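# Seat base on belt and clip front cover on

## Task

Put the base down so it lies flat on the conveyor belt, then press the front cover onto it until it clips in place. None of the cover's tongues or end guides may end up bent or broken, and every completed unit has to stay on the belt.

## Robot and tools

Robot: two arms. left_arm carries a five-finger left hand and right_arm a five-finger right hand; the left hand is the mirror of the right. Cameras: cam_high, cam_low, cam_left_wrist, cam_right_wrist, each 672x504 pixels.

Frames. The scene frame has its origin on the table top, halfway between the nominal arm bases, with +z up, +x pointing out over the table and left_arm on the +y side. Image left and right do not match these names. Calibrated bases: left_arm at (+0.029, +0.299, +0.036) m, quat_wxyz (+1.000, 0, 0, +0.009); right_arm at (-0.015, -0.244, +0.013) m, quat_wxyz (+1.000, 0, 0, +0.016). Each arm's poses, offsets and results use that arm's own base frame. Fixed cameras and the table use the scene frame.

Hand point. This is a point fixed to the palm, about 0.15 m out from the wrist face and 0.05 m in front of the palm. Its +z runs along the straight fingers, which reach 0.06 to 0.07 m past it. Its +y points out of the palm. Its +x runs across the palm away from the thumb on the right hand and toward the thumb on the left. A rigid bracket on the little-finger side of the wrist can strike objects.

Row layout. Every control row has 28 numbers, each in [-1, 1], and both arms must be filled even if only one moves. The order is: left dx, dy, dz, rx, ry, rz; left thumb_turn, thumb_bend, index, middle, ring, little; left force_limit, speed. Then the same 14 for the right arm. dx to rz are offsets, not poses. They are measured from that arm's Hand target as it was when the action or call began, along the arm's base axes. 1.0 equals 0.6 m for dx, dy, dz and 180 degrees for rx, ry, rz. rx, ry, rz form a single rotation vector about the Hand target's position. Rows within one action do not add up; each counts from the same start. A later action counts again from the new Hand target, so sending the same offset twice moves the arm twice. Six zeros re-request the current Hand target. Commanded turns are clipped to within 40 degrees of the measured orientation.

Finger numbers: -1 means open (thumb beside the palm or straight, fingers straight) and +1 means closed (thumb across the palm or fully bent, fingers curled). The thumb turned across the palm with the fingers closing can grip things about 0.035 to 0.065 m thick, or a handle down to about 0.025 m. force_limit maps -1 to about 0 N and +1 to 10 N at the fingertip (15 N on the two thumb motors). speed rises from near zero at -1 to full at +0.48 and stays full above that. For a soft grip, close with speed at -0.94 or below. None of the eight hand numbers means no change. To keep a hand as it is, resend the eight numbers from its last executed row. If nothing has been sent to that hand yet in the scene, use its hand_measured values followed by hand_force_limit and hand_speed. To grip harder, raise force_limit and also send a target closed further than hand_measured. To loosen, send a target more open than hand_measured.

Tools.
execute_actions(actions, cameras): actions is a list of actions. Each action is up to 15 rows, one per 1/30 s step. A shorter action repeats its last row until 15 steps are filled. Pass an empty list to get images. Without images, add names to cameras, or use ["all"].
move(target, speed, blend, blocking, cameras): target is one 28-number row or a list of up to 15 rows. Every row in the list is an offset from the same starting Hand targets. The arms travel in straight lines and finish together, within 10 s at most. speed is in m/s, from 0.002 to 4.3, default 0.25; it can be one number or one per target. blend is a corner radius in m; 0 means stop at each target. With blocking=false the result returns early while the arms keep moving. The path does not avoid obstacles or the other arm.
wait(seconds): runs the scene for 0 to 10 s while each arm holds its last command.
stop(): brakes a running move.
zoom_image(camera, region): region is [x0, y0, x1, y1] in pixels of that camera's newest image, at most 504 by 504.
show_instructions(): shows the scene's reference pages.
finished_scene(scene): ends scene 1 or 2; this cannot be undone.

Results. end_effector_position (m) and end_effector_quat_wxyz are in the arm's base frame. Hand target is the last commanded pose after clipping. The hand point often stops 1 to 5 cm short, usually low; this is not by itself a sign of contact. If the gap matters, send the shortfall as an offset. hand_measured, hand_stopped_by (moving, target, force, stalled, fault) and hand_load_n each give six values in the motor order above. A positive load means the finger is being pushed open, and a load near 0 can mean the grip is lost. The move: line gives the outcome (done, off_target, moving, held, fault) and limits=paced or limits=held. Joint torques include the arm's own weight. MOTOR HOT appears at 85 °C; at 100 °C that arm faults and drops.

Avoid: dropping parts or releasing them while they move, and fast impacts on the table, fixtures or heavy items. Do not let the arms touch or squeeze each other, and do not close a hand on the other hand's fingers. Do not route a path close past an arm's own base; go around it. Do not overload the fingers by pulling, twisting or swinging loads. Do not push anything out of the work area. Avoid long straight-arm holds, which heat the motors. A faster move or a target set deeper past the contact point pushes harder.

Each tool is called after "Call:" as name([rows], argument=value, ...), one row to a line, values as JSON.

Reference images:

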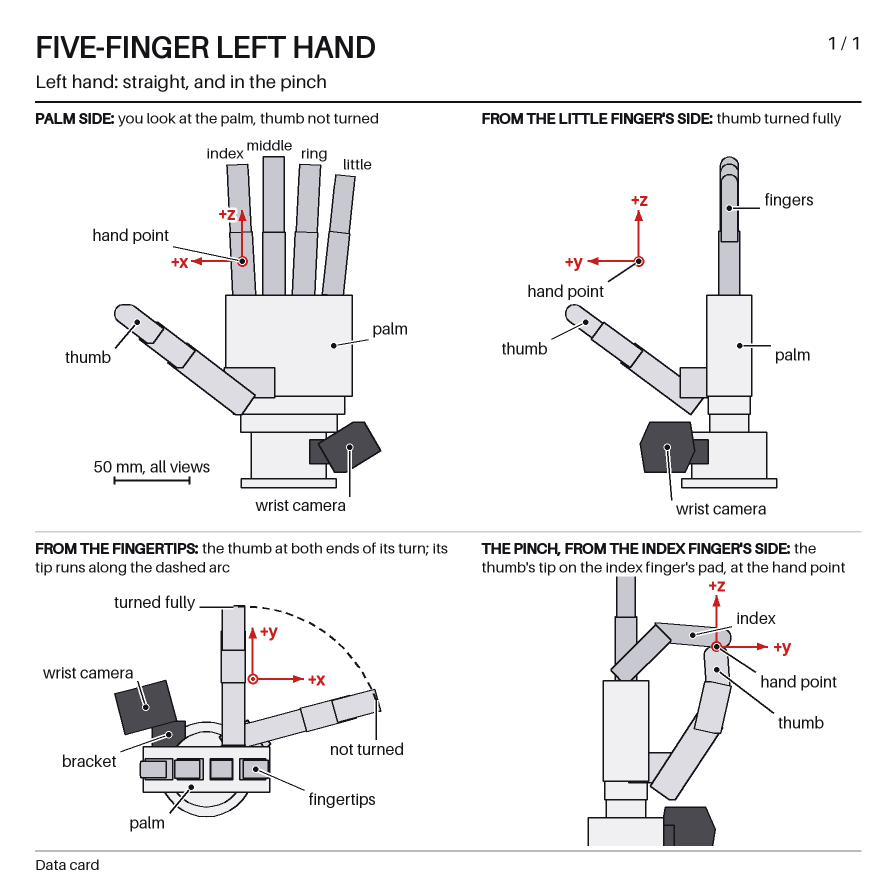

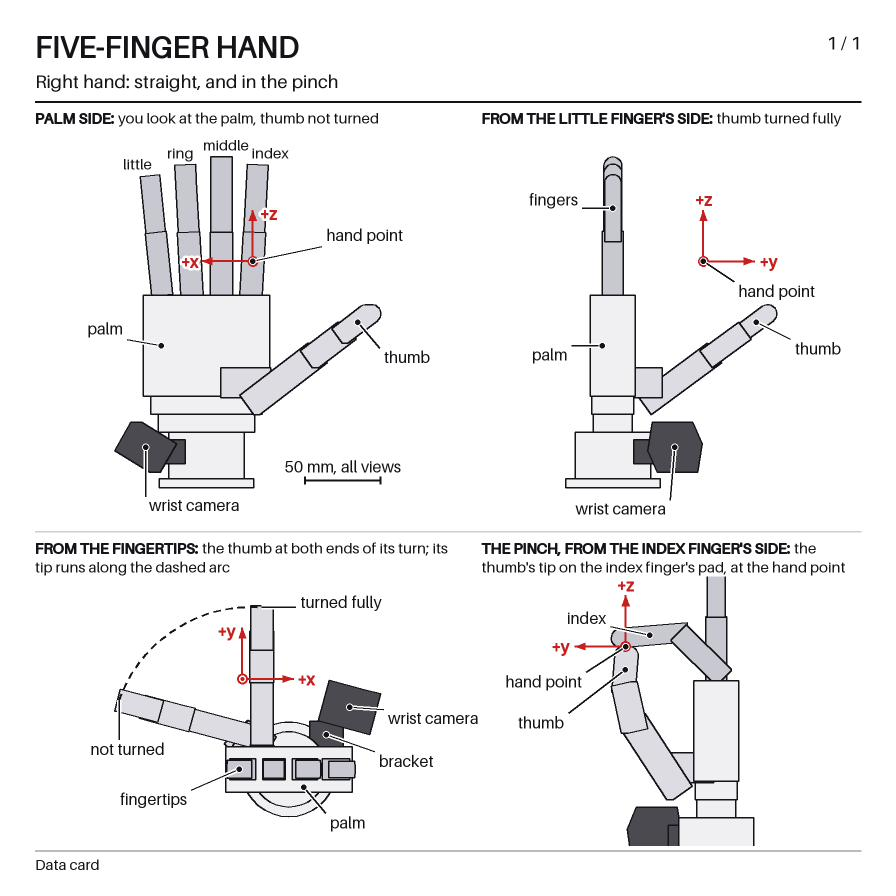

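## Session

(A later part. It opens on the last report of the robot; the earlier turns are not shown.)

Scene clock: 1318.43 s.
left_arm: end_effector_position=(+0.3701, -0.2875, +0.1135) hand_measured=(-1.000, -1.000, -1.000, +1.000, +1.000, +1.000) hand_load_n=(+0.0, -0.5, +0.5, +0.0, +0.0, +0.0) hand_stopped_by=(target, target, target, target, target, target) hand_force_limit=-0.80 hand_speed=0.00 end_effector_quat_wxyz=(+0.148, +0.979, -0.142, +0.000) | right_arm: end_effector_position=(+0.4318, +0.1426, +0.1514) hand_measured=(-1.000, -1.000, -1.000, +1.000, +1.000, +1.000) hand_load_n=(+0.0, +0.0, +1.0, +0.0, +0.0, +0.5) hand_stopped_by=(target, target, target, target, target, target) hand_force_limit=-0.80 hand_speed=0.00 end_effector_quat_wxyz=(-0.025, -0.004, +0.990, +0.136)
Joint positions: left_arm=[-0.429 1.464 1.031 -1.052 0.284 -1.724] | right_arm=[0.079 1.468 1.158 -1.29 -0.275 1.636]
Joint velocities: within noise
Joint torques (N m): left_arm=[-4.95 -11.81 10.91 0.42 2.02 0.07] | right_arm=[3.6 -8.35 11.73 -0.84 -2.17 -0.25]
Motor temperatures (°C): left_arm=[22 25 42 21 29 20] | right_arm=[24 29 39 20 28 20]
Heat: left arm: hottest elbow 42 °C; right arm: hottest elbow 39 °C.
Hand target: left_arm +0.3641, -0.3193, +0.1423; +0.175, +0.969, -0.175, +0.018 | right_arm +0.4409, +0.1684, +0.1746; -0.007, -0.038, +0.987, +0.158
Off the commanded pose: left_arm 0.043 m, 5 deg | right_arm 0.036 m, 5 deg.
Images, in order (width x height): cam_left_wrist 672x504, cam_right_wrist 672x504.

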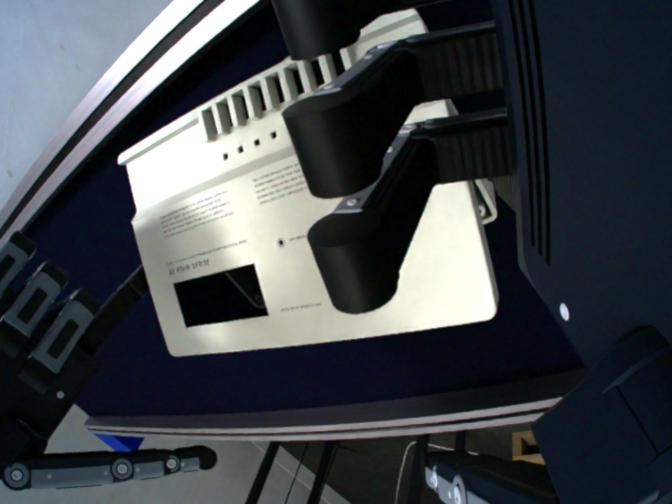

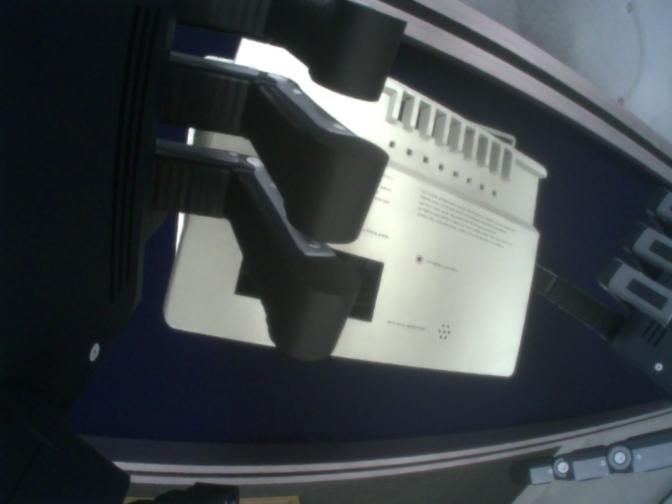

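Call:
move(target=[-0.025,0,0.03,0,0,0,-1,-1,-1,1,1,1,-0.8,0,0.006,0,0.03,0,0,0,-1,-1,-1,1,1,1,-0.8,0], speed=0.03, cameras=["cam_low","cam_high"])

Call:
zoom_image(camera="cam_low", region=[358, 250, 422, 290])

Call:
zoom_image(camera="cam_high", region=[285, 245, 381, 315])

Scene clock: 1323.57 s.
left_arm: end_effector_position=(+0.3465, -0.3009, +0.1388) hand_measured=(-1.000, -1.000, -1.000, +1.000, +1.000, +1.000) hand_load_n=(+0.0, +0.0, +0.5, -0.5, +0.5, +0.0) hand_stopped_by=(target, target, target, target, target, target) hand_force_limit=-0.80 hand_speed=0.00 end_effector_quat_wxyz=(+0.159, +0.974, -0.158, -0.001) | right_arm: end_effector_position=(+0.4365, +0.1460, +0.1699) hand_measured=(-1.000, -1.000, -1.000, +1.000, +1.000, +1.000) hand_load_n=(+0.0, +0.0, +0.5, +0.0, +0.0, +0.0) hand_stopped_by=(target, target, target, target, target, target) hand_force_limit=-0.80 hand_speed=0.00 end_effector_quat_wxyz=(-0.024, -0.008, +0.990, +0.142)
Joint positions: left_arm=[-0.472 1.403 1.031 -1.101 0.305 -1.736] | right_arm=[0.081 1.468 1.204 -1.335 -0.287 1.632]
Joint torques (N m): left_arm=[-3.49 -10.29 11.03 0.64 1.04 -0.03] | right_arm=[3.31 -8.59 11.86 -0.99 -1.68 -0.2]
Heat: left arm: hottest elbow 41 °C; right arm: hottest elbow 40 °C.
Hand target: left_arm +0.3491, -0.3193, +0.1603; +0.176, +0.969, -0.174, +0.018 | right_arm +0.4446, +0.1684, +0.1927; -0.007, -0.038, +0.987, +0.158
Off the commanded pose: left_arm 0.028 m, 4 deg | right_arm 0.033 m, 4 deg.
move: off_target (left_arm, right_arm)
Images, in order (width x height): cam_high 672x504, cam_low 672x504.

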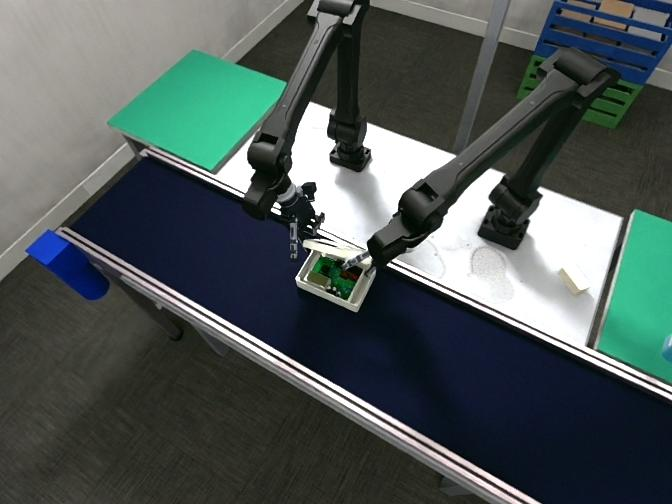

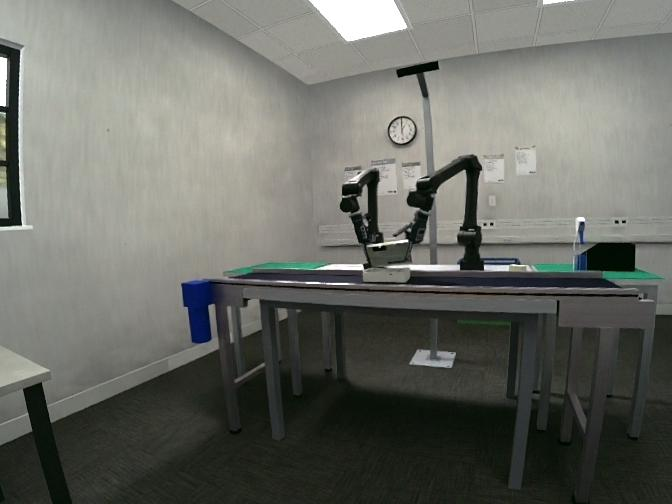

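Scaled by 7.875 from the camera's 672x504 image, which has a finer 960x720 frame.

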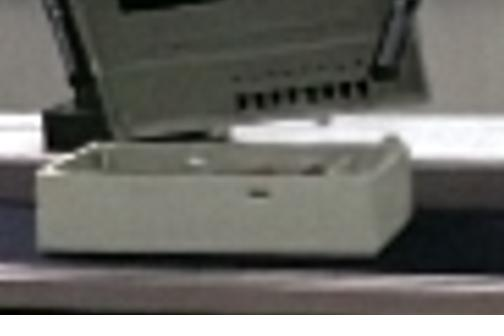

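Scaled by 5.250 from the camera's 672x504 image, which has a finer 960x720 frame.

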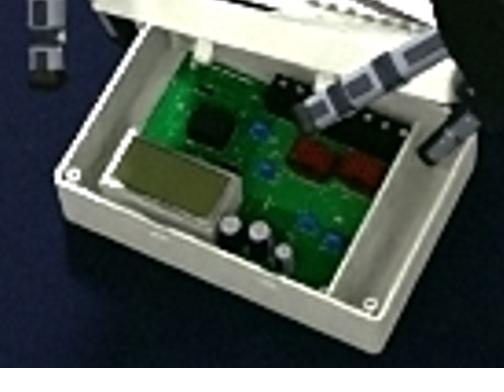

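Call:
zoom_image(camera="cam_high", region=[285, 230, 395, 320])

Call:
execute_actions(actions=[], cameras=["cam_left_wrist","cam_right_wrist","cam_low"])

Call:
zoom_image(camera="cam_low", region=[350, 235, 430, 290])

Scaled by 4.582 from the camera's 672x504 image, which has a finer 960x720 frame.

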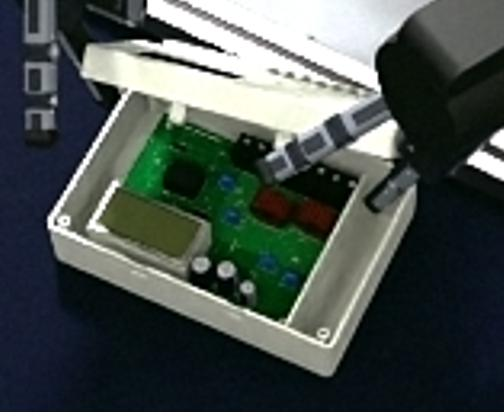

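Scene clock: 1328.33 s.
left_arm: end_effector_position=(+0.3465, -0.3009, +0.1388) hand_measured=(-1.000, -1.000, -1.000, +1.000, +1.000, +1.000) hand_load_n=(+0.0, +0.0, +0.0, -0.5, +0.0, +0.0) hand_stopped_by=(target, target, target, target, target, target) hand_force_limit=-0.80 hand_speed=0.00 end_effector_quat_wxyz=(+0.159, +0.974, -0.158, -0.001) | right_arm: end_effector_position=(+0.4365, +0.1460, +0.1699) hand_measured=(-1.000, -1.000, -1.000, +1.000, +1.000, +1.000) hand_load_n=(+0.0, +0.0, +0.5, +0.0, +0.0, +0.0) hand_stopped_by=(target, target, target, target, target, target) hand_force_limit=-0.80 hand_speed=0.00 end_effector_quat_wxyz=(-0.024, -0.008, +0.990, +0.142)
Joint positions: left_arm=[-0.472 1.403 1.031 -1.101 0.305 -1.736] | right_arm=[0.081 1.468 1.204 -1.335 -0.287 1.632]
Joint velocities: within noise
Joint torques (N m): left_arm=[-3.55 -10.4 11.03 0.65 1.06 -0.03] | right_arm=[3.43 -8.53 11.85 -0.98 -1.68 -0.21]
Motor temperatures (°C): left_arm=[22 25 41 21 28 20] | right_arm=[24 28 40 20 28 20]
Heat: left arm: hottest elbow 41 °C; right arm: hottest elbow 40 °C.
Hand target: left_arm +0.3491, -0.3193, +0.1603; +0.176, +0.969, -0.174, +0.018 | right_arm +0.4446, +0.1684, +0.1927; -0.007, -0.038, +0.987, +0.158
Off the commanded pose: left_arm 0.028 m, 4 deg | right_arm 0.033 m, 4 deg.
Images, in order (width x height): cam_low 672x504, cam_left_wrist 672x504, cam_right_wrist 672x504.

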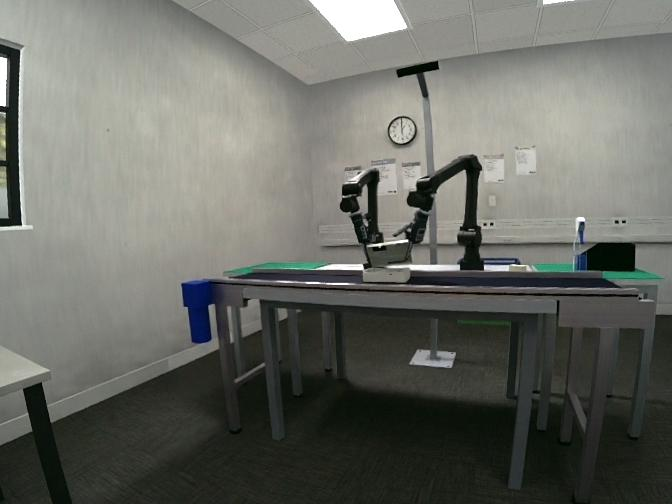

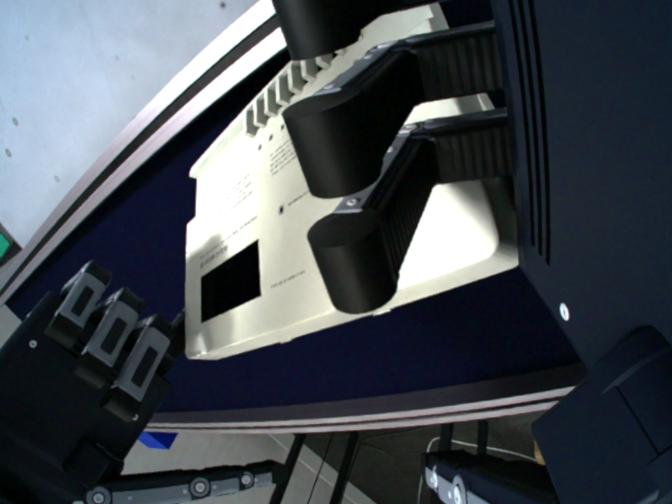

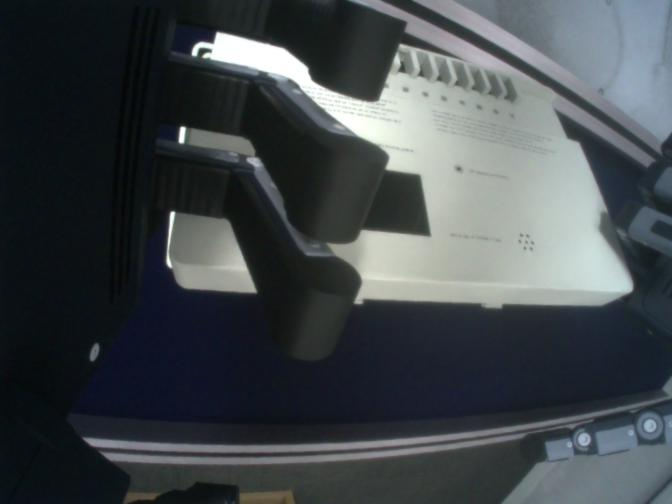

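Scaled by 6.300 from the camera's 672x504 image, which has a finer 960x720 frame.

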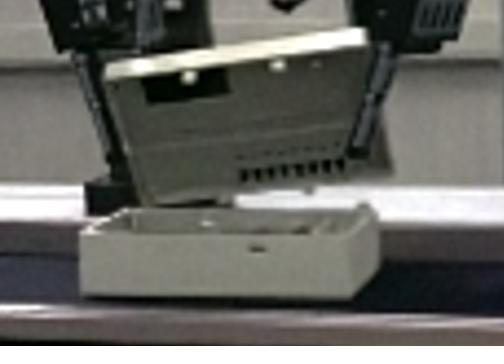

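Call:
zoom_image(camera="cam_right_wrist", region=[450, 120, 672, 330])

Call:
zoom_image(camera="cam_left_wrist", region=[100, 120, 350, 400])

Call:
zoom_image(camera="cam_left_wrist", region=[380, 100, 580, 330])

Call:
zoom_image(camera="cam_low", region=[355, 230, 425, 280])

Scaled by 2.270 from the camera's 672x504 image, which has a finer 960x720 frame.

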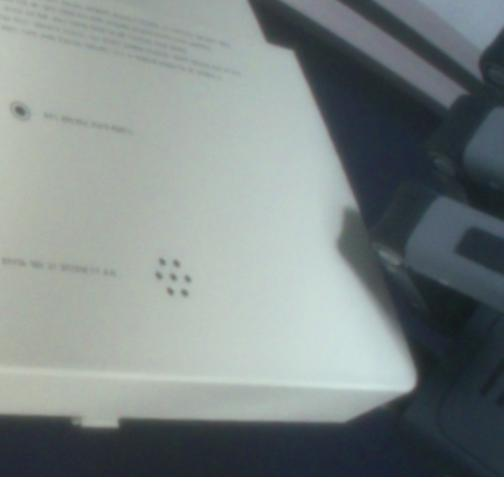

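Scaled by 1.800 from the camera's 672x504 image, which has a finer 960x720 frame.

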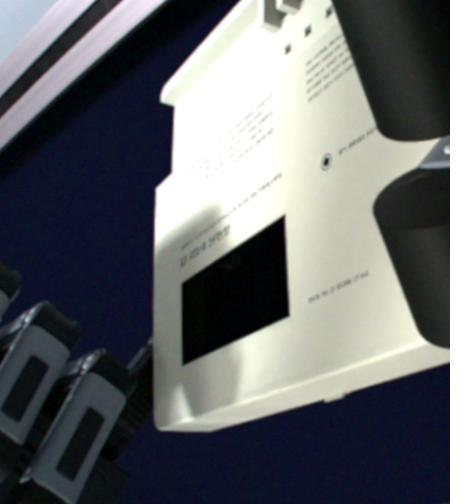

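Scaled by 2.191 from the camera's 672x504 image, which has a finer 960x720 frame.

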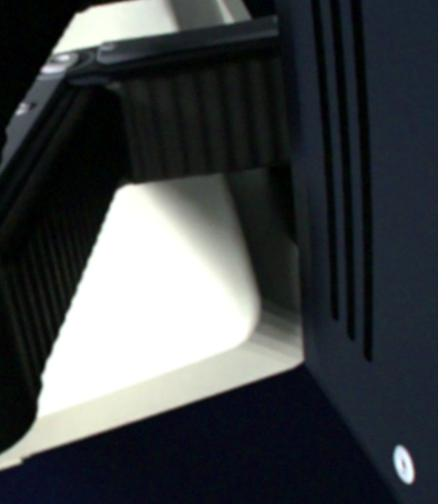

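Scaled by 7.200 from the camera's 672x504 image, which has a finer 960x720 frame.

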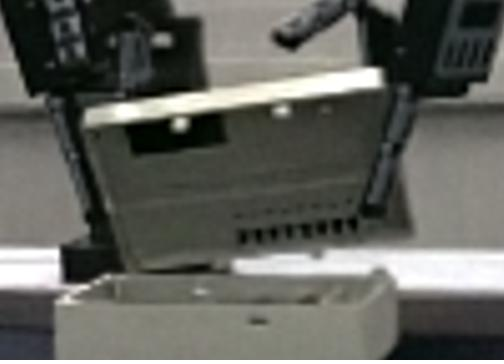

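Call:
move(target=[0.018,-0.012,-0.03,0,0,0,-1,-1,-1,1,1,1,-0.8,0,-0.006,-0.012,0,0,0,0,-1,-1,-1,1,1,1,-0.8,0], speed=0.03, cameras=["cam_low","cam_high","cam_right_wrist"])

Call:
zoom_image(camera="cam_low", region=[355, 230, 425, 280])

Call:
zoom_image(camera="cam_high", region=[285, 230, 395, 320])

Scene clock: 1349.97 s.
left_arm: end_effector_position=(+0.3517, -0.3026, +0.1296) hand_measured=(-1.000, -1.000, -1.000, +1.000, +1.000, +1.000) hand_load_n=(+0.0, -0.5, +0.5, -0.5, +0.0, +0.0) hand_stopped_by=(target, target, target, target, target, target) hand_force_limit=-0.80 hand_speed=0.00 end_effector_quat_wxyz=(+0.157, +0.975, -0.158, -0.001) | right_arm: end_effector_position=(+0.4353, +0.1438, +0.1688) hand_measured=(-1.000, -1.000, -1.000, +1.000, +1.000, +1.000) hand_load_n=(+0.0, +0.0, +1.0, +0.0, +0.0, +0.0) hand_stopped_by=(target, target, target, target, target, target) hand_force_limit=-0.80 hand_speed=0.00 end_effector_quat_wxyz=(-0.025, -0.012, +0.990, +0.136)
Joint positions: left_arm=[-0.472 1.427 1.031 -1.078 0.301 -1.736] | right_arm=[0.079 1.468 1.204 -1.339 -0.276 1.621]
Joint torques (N m): left_arm=[-3.72 -8.94 10.99 1.72 1.22 -0.07] | right_arm=[2.32 -9.11 10.99 -1.01 -2.1 -0.26]
Heat: left arm: hottest elbow 40 °C; right arm: hottest elbow 42 °C.
Hand target: left_arm +0.3599, -0.3264, +0.1423; +0.175, +0.969, -0.174, +0.018 | right_arm +0.4410, +0.1612, +0.1927; -0.007, -0.038, +0.987, +0.158
Off the commanded pose: left_arm 0.028 m, 4 deg | right_arm 0.030 m, 4 deg.
move: off_target (left_arm, right_arm)
Images, in order (width x height): cam_high 672x504, cam_low 672x504, cam_right_wrist 672x504.

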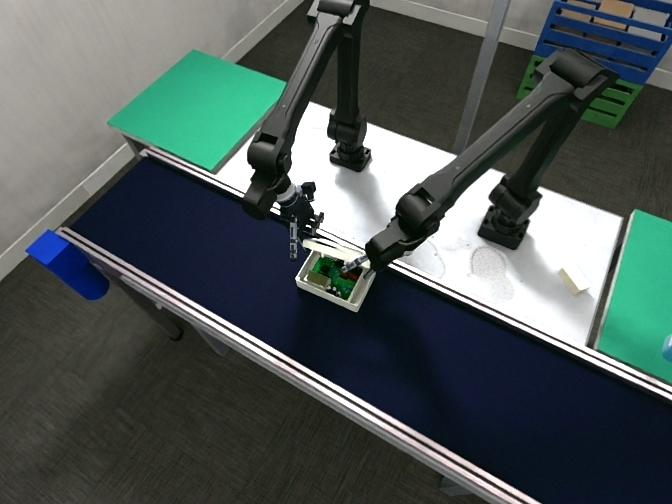

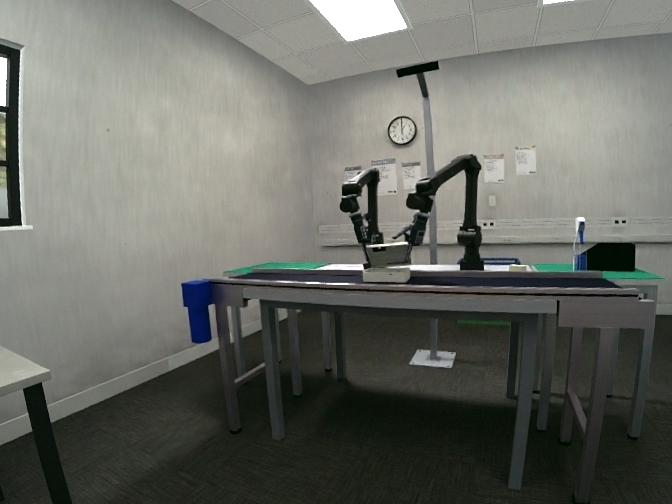

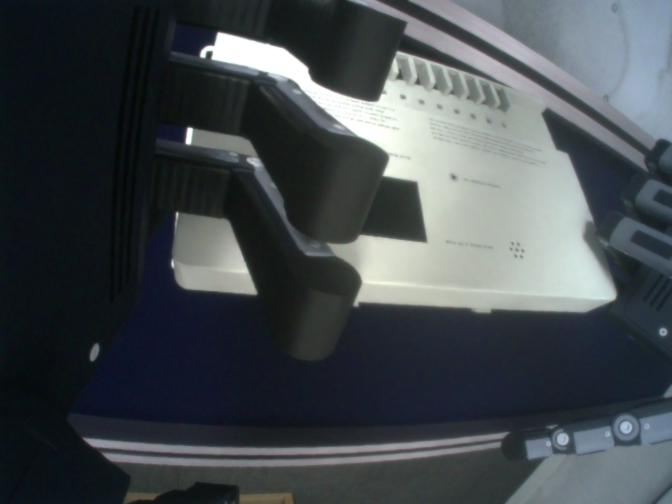

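Scaled by 7.200 from the camera's 672x504 image, which has a finer 960x720 frame.

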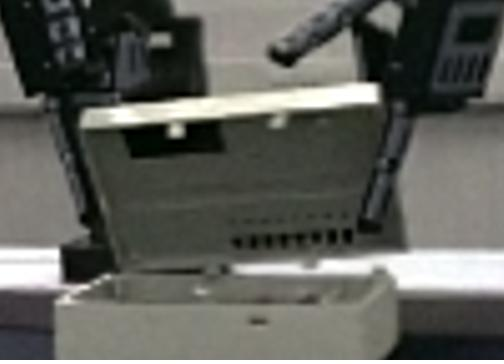

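Scaled by 4.582 from the camera's 672x504 image, which has a finer 960x720 frame.

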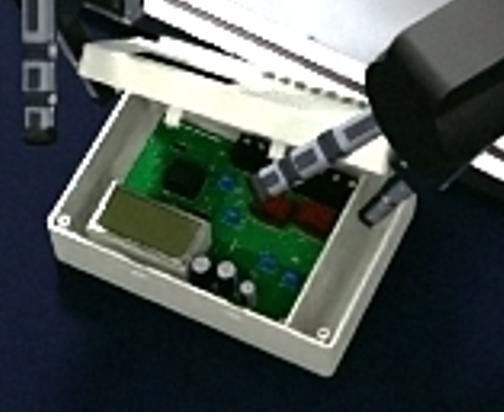

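Call:
move(target=[0.012,-0.014,-0.02,0,0,0,-1,-1,-1,1,1,1,-0.8,0,-0.004,-0.006,-0.004,0,0,0,-1,-1,-1,1,1,1,-0.8,0], speed=0.03, cameras=["cam_low","cam_high","cam_right_wrist"])

Call:
zoom_image(camera="cam_low", region=[355, 230, 425, 280])

Call:
zoom_image(camera="cam_high", region=[285, 230, 395, 320])

Scene clock: 1353.53 s.
left_arm: end_effector_position=(+0.3597, -0.3055, +0.1157) hand_measured=(-1.000, -1.000, -1.000, +1.000, +1.000, +1.000) hand_load_n=(+0.0, -0.5, +0.0, -0.5, +0.0, +0.0) hand_stopped_by=(target, target, target, target, target, target) hand_force_limit=-0.80 hand_speed=0.00 end_effector_quat_wxyz=(+0.155, +0.976, -0.154, -0.002) | right_arm: end_effector_position=(+0.4363, +0.1391, +0.1685) hand_measured=(-1.000, -1.000, -1.000, +1.000, +1.000, +1.000) hand_load_n=(+0.0, +0.0, +1.5, +0.0, +0.0, +0.0) hand_stopped_by=(target, target, target, target, target, target) hand_force_limit=-0.80 hand_speed=0.00 end_effector_quat_wxyz=(-0.023, -0.011, +0.991, +0.135)
Joint positions: left_arm=[-0.472 1.462 1.031 -1.044 0.296 -1.743] | right_arm=[0.069 1.468 1.204 -1.339 -0.273 1.613]
Joint torques (N m): left_arm=[-4.25 -9.11 11.4 1.69 1.37 -0.03] | right_arm=[2.55 -9.58 10.03 -0.85 -2.24 -0.27]
Heat: left arm: hottest elbow 40 °C; right arm: hottest elbow 42 °C.
Hand target: left_arm +0.3671, -0.3349, +0.1303; +0.176, +0.969, -0.175, +0.018 | right_arm +0.4386, +0.1575, +0.1903; -0.007, -0.038, +0.987, +0.158
Off the commanded pose: left_arm 0.034 m, 4 deg | right_arm 0.029 m, 4 deg.
move: off_target (left_arm, right_arm)
Images, in order (width x height): cam_high 672x504, cam_low 672x504, cam_right_wrist 672x504.

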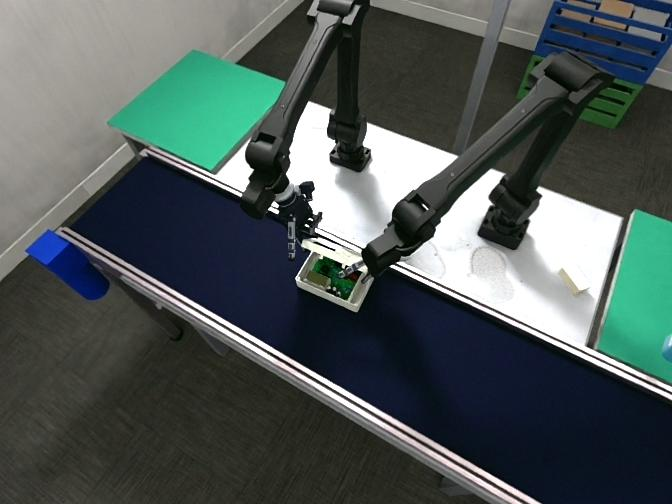

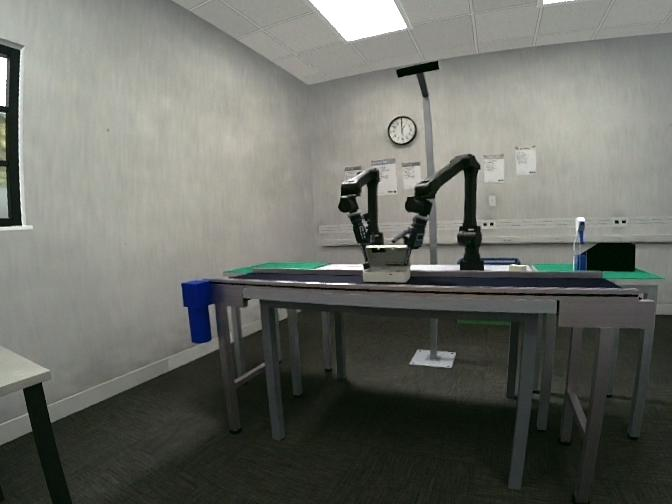

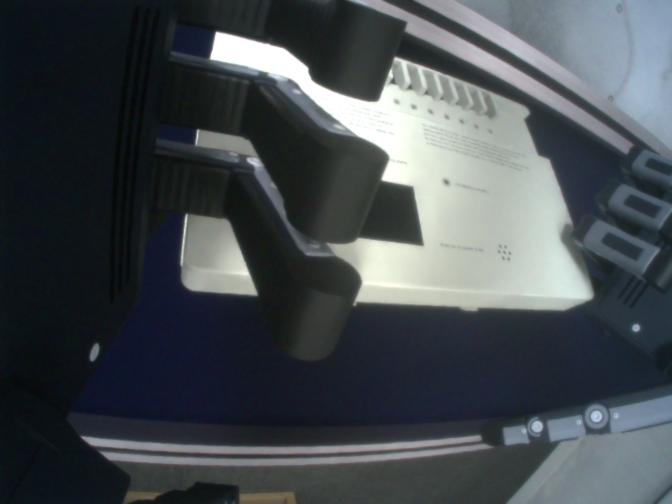

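Scaled by 7.200 from the camera's 672x504 image, which has a finer 960x720 frame.

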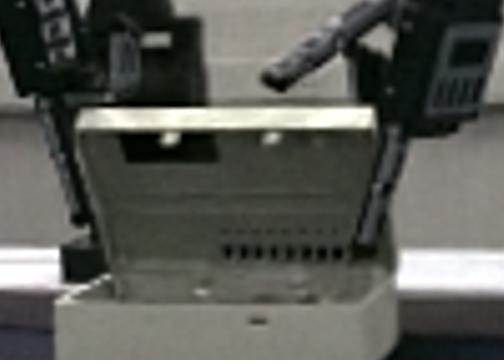

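Scaled by 4.582 from the camera's 672x504 image, which has a finer 960x720 frame.

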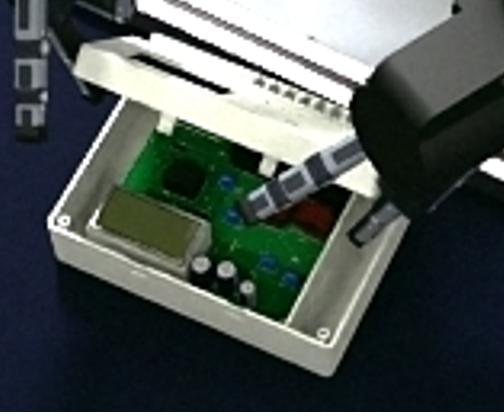

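Call:
zoom_image(camera="cam_high", region=[295, 232, 375, 282])

Call:
zoom_image(camera="cam_low", region=[360, 240, 420, 280])

Scaled by 6.300 from the camera's 672x504 image, which has a finer 960x720 frame.

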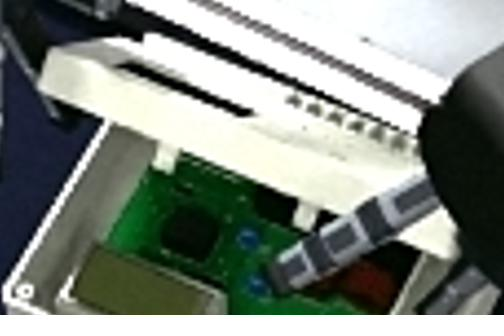

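Scaled by 8.400 from the camera's 672x504 image, which has a finer 960x720 frame.

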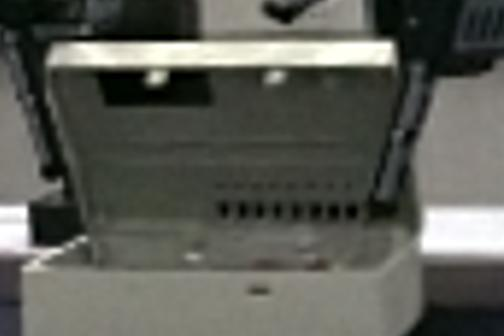

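Call:
zoom_image(camera="cam_high", region=[290, 255, 380, 318])

Scaled by 5.600 from the camera's 672x504 image, which has a finer 960x720 frame.

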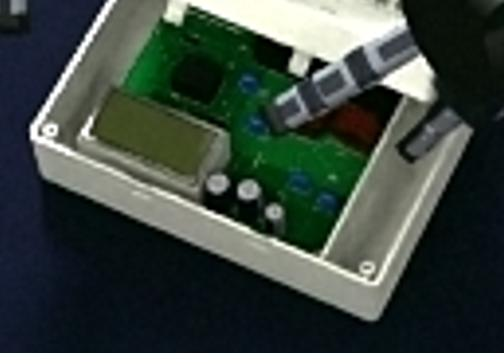

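Call:
zoom_image(camera="cam_right_wrist", region=[150, 0, 580, 200])

Call:
execute_actions(actions=[], cameras=["cam_left_wrist"])

Scaled by 1.172 from the camera's 672x504 image, which has a finer 960x720 frame.

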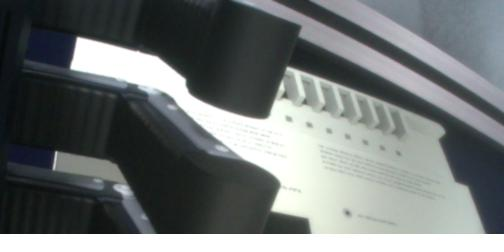

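Scene clock: 1365.77 s.
left_arm: end_effector_position=(+0.3597, -0.3055, +0.1157) hand_measured=(-1.000, -1.000, -1.000, +1.000, +1.000, +1.000) hand_load_n=(+0.0, +0.0, +0.0, +0.0, +0.0, +0.0) hand_stopped_by=(target, target, target, target, target, target) hand_force_limit=-0.80 hand_speed=0.00 end_effector_quat_wxyz=(+0.155, +0.976, -0.154, -0.002) | right_arm: end_effector_position=(+0.4363, +0.1391, +0.1685) hand_measured=(-1.000, -1.000, -1.000, +1.000, +1.000, +1.000) hand_load_n=(+0.0, -0.5, +1.0, +0.0, +0.0, +0.0) hand_stopped_by=(target, target, target, target, target, target) hand_force_limit=-0.80 hand_speed=0.00 end_effector_quat_wxyz=(-0.023, -0.011, +0.991, +0.135)
Joint positions: left_arm=[-0.472 1.462 1.031 -1.044 0.296 -1.744] | right_arm=[0.069 1.468 1.204 -1.339 -0.273 1.613]
Joint velocities: within noise
Joint torques (N m): left_arm=[-4.31 -9.05 11.44 1.69 1.37 -0.09] | right_arm=[2.37 -9.47 10.04 -0.88 -2.25 -0.27]
Motor temperatures (°C): left_arm=[22 25 39 21 26 20] | right_arm=[24 28 42 20 29 20]
Heat: left arm: hottest elbow 39 °C; right arm: hottest elbow 42 °C.
Hand target: left_arm +0.3671, -0.3349, +0.1303; +0.176, +0.969, -0.175, +0.018 | right_arm +0.4386, +0.1575, +0.1903; -0.007, -0.038, +0.987, +0.158
Off the commanded pose: left_arm 0.034 m, 4 deg | right_arm 0.029 m, 4 deg.
Images, in order (width x height): cam_left_wrist 672x504.

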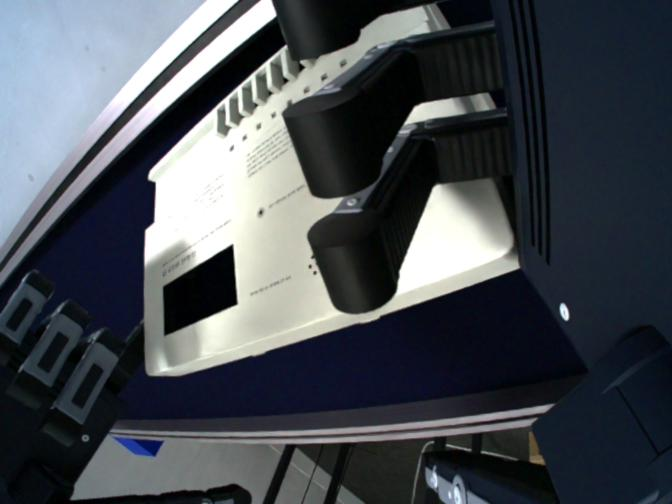

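Call:
zoom_image(camera="cam_left_wrist", region=[100, 40, 320, 260])

Call:
zoom_image(camera="cam_left_wrist", region=[400, 0, 560, 160])

Scaled by 2.291 from the camera's 672x504 image, which has a finer 960x720 frame.

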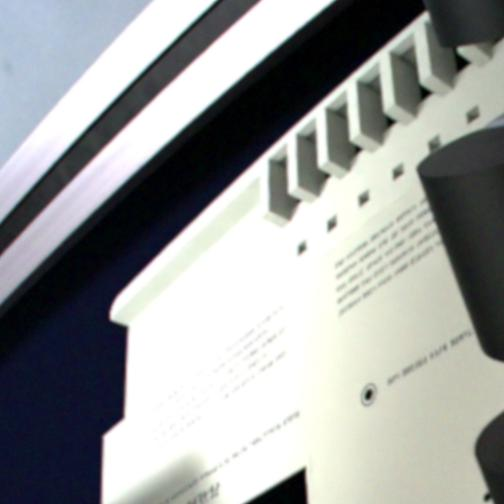

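Scaled by 3.150 from the camera's 672x504 image, which has a finer 960x720 frame.

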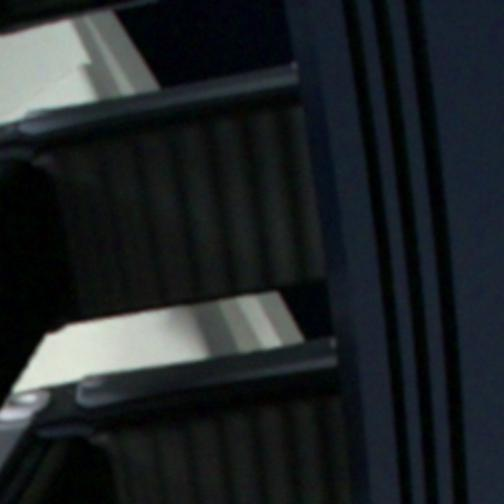

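Call:
move(target=[0.006,0,-0.03,0,0,0,-1,-1,-1,1,1,1,-0.8,0,0.004,0.008,-0.04,0,0,0,-1,-1,-1,1,1,1,-0.8,0], speed=0.03, cameras=["cam_low","cam_high","cam_left_wrist","cam_right_wrist"])

Call:
zoom_image(camera="cam_low", region=[360, 240, 420, 280])

Call:
zoom_image(camera="cam_high", region=[285, 240, 385, 320])

Scene clock: 1385.63 s.
left_arm: end_effector_position=(+0.3703, -0.3086, +0.1071) hand_measured=(-1.000, -1.000, -1.000, +1.000, +1.000, +1.000) hand_load_n=(+0.0, +0.0, +0.0, -1.0, +0.0, +0.0) hand_stopped_by=(target, target, target, target, target, target) hand_force_limit=-0.80 hand_speed=0.00 end_effector_quat_wxyz=(+0.153, +0.977, -0.150, +0.009) | right_arm: end_effector_position=(+0.4397, +0.1378, +0.1616) hand_measured=(-1.000, -1.000, -1.000, +1.000, +1.000, +1.000) hand_load_n=(+0.0, +0.0, +1.5, +0.0, +0.0, +0.0) hand_stopped_by=(target, target, target, target, target, target) hand_force_limit=-0.80 hand_speed=0.00 end_effector_quat_wxyz=(-0.014, -0.013, +0.991, +0.131)
Joint positions: left_arm=[-0.472 1.486 1.031 -0.999 0.286 -1.754] | right_arm=[0.069 1.469 1.188 -1.302 -0.264 1.613]
Joint torques (N m): left_arm=[-3.96 -8.82 9.7 1.95 1.73 0.08] | right_arm=[3.19 -8.06 7.94 0.21 -2.62 -0.17]
Heat: left arm: hottest elbow 39 °C; right arm: hottest elbow 42 °C.
Hand target: left_arm +0.3707, -0.3348, +0.1122; +0.175, +0.969, -0.175, +0.018 | right_arm +0.4409, +0.1624, +0.1660; -0.008, -0.038, +0.987, +0.157
Off the commanded pose: left_arm 0.027 m, 4 deg | right_arm 0.025 m, 4 deg.
move: off_target (left_arm, right_arm)

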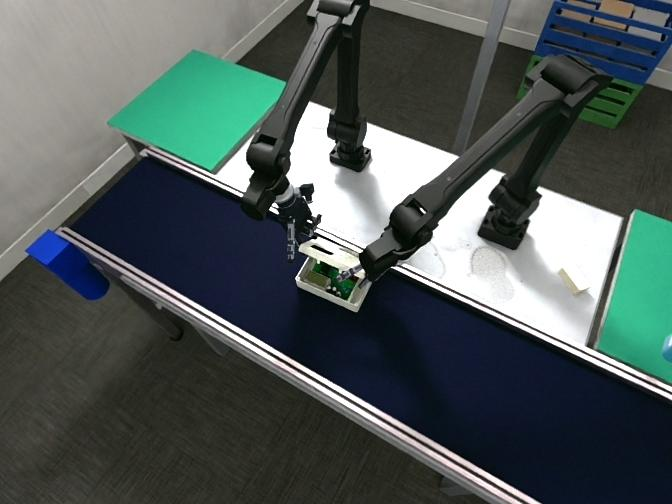

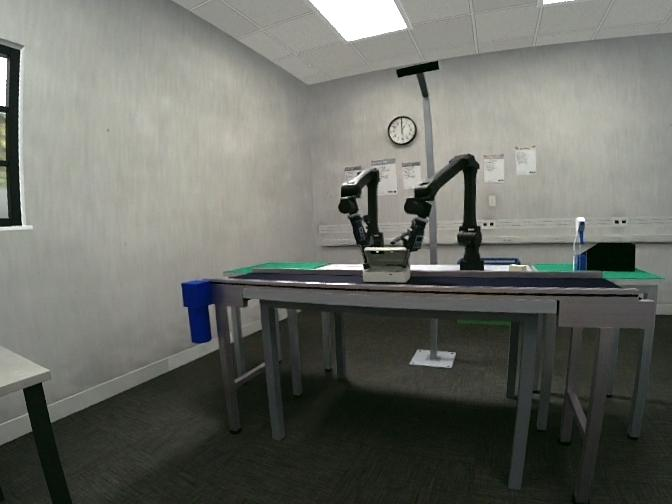

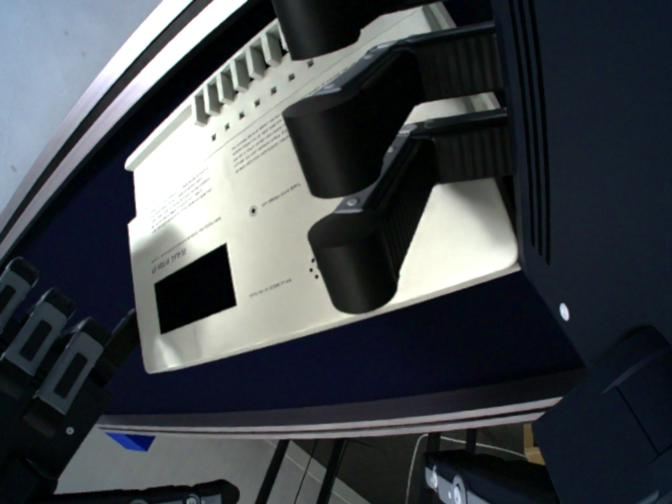

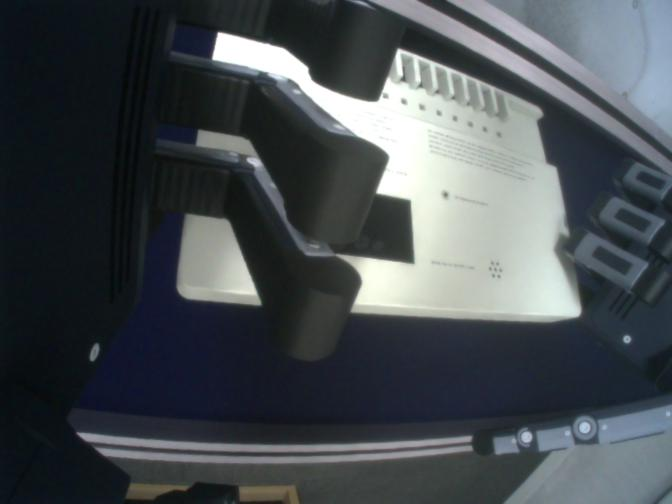

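Scaled by 8.400 from the camera's 672x504 image, which has a finer 960x720 frame.

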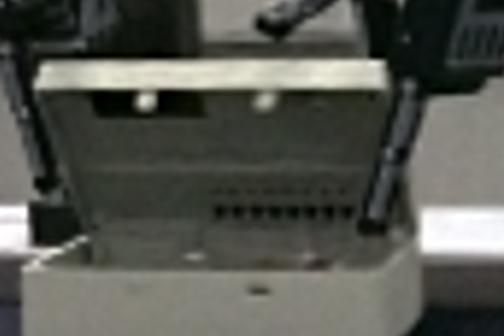

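Scaled by 5.040 from the camera's 672x504 image, which has a finer 960x720 frame.

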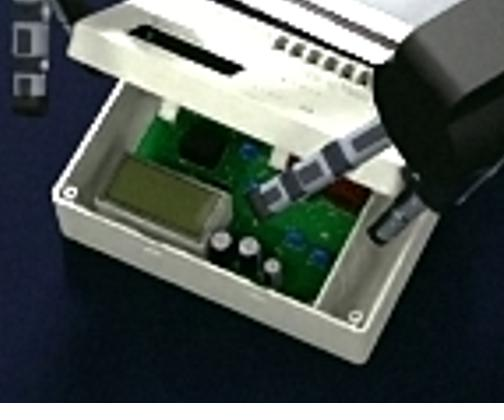

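Call:
move(target=[0.006,0.014,-0.016,0,0,0,-1,-1,-1,1,1,1,-0.8,0,0.006,0.014,-0.02,0,0,0,-1,-1,-1,1,1,1,-0.8,0], speed=0.03, cameras=["cam_low","cam_high","cam_left_wrist","cam_right_wrist"])

Call:
zoom_image(camera="cam_low", region=[360, 240, 420, 280])

Call:
zoom_image(camera="cam_high", region=[285, 240, 385, 320])

Scene clock: 1393.73 s.
left_arm: end_effector_position=(+0.3774, -0.3095, +0.1009) hand_measured=(-1.000, -1.000, -1.000, +1.000, +1.000, +1.000) hand_load_n=(+0.0, +0.0, +0.0, -1.0, +0.0, +0.0) hand_stopped_by=(target, target, target, target, target, target) hand_force_limit=-0.80 hand_speed=0.00 end_effector_quat_wxyz=(+0.157, +0.976, -0.147, +0.012) | right_arm: end_effector_position=(+0.4489, +0.1405, +0.1558) hand_measured=(-1.000, -1.000, -1.000, +1.000, +1.000, +1.000) hand_load_n=(+0.0, +0.0, +0.5, +0.0, +0.0, +0.0) hand_stopped_by=(target, target, target, target, target, target) hand_force_limit=-0.80 hand_speed=0.00 end_effector_quat_wxyz=(-0.003, -0.010, +0.990, +0.139)
Joint positions: left_arm=[-0.464 1.505 1.031 -0.972 0.292 -1.754] | right_arm=[0.069 1.484 1.182 -1.259 -0.278 1.622]
Joint torques (N m): left_arm=[-3.02 -9.52 8.39 1.58 1.59 0.33] | right_arm=[4.66 -7.88 7.39 0.09 -2.03 -0.08]
Heat: left arm: hottest elbow 39 °C; right arm: hottest elbow 42 °C.
Hand target: left_arm +0.3743, -0.3264, +0.1027; +0.175, +0.969, -0.175, +0.018 | right_arm +0.4446, +0.1708, +0.1542; -0.007, -0.038, +0.987, +0.158
Off the commanded pose: left_arm 0.017 m, 4 deg | right_arm 0.031 m, 4 deg.
move: off_target (left_arm, right_arm)

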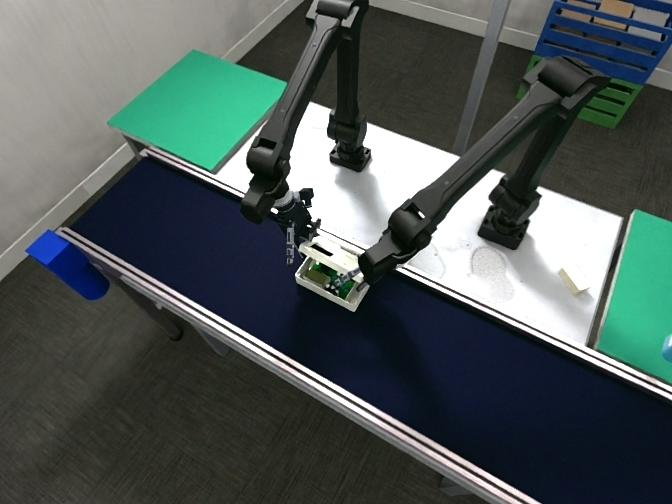

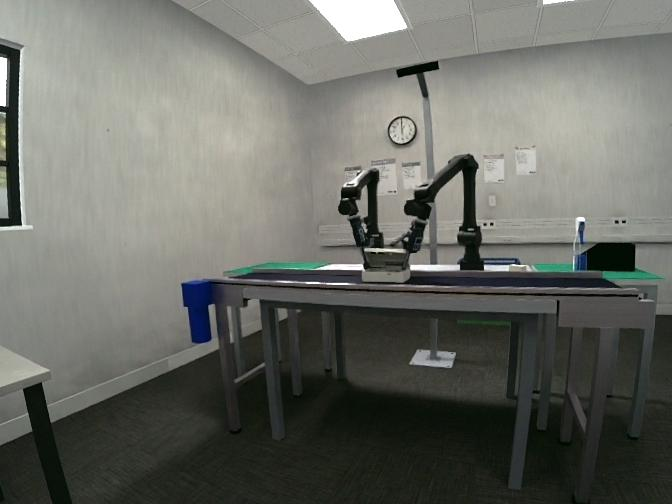

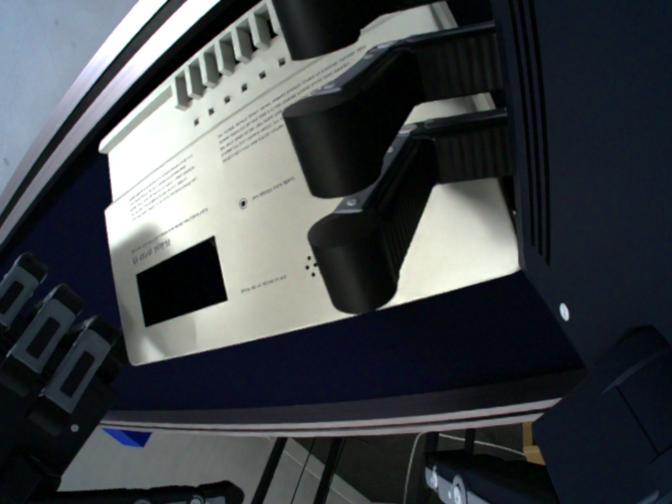

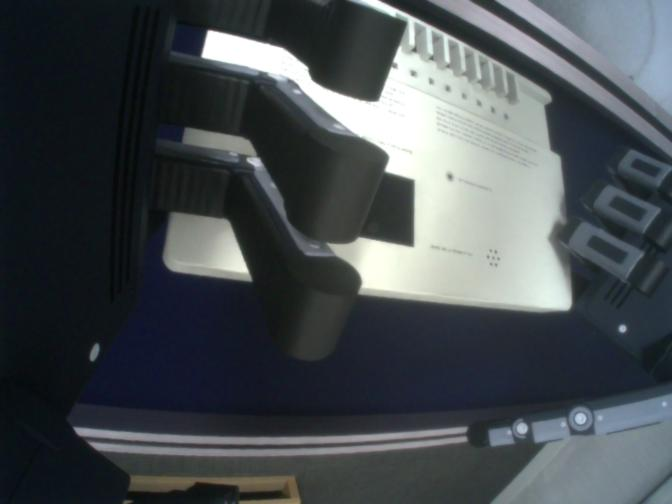

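Scaled by 8.400 from the camera's 672x504 image, which has a finer 960x720 frame.

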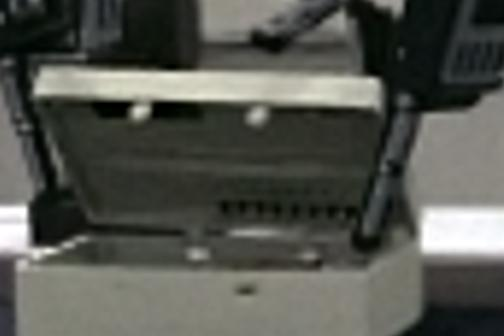

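Scaled by 5.040 from the camera's 672x504 image, which has a finer 960x720 frame.

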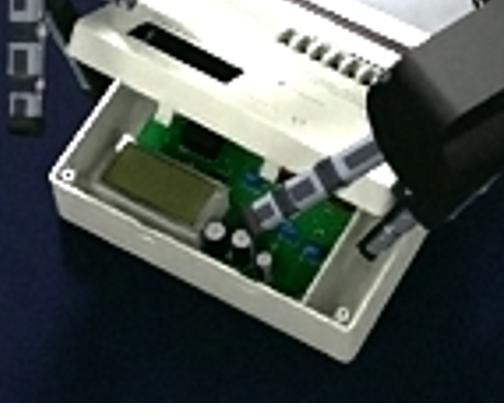

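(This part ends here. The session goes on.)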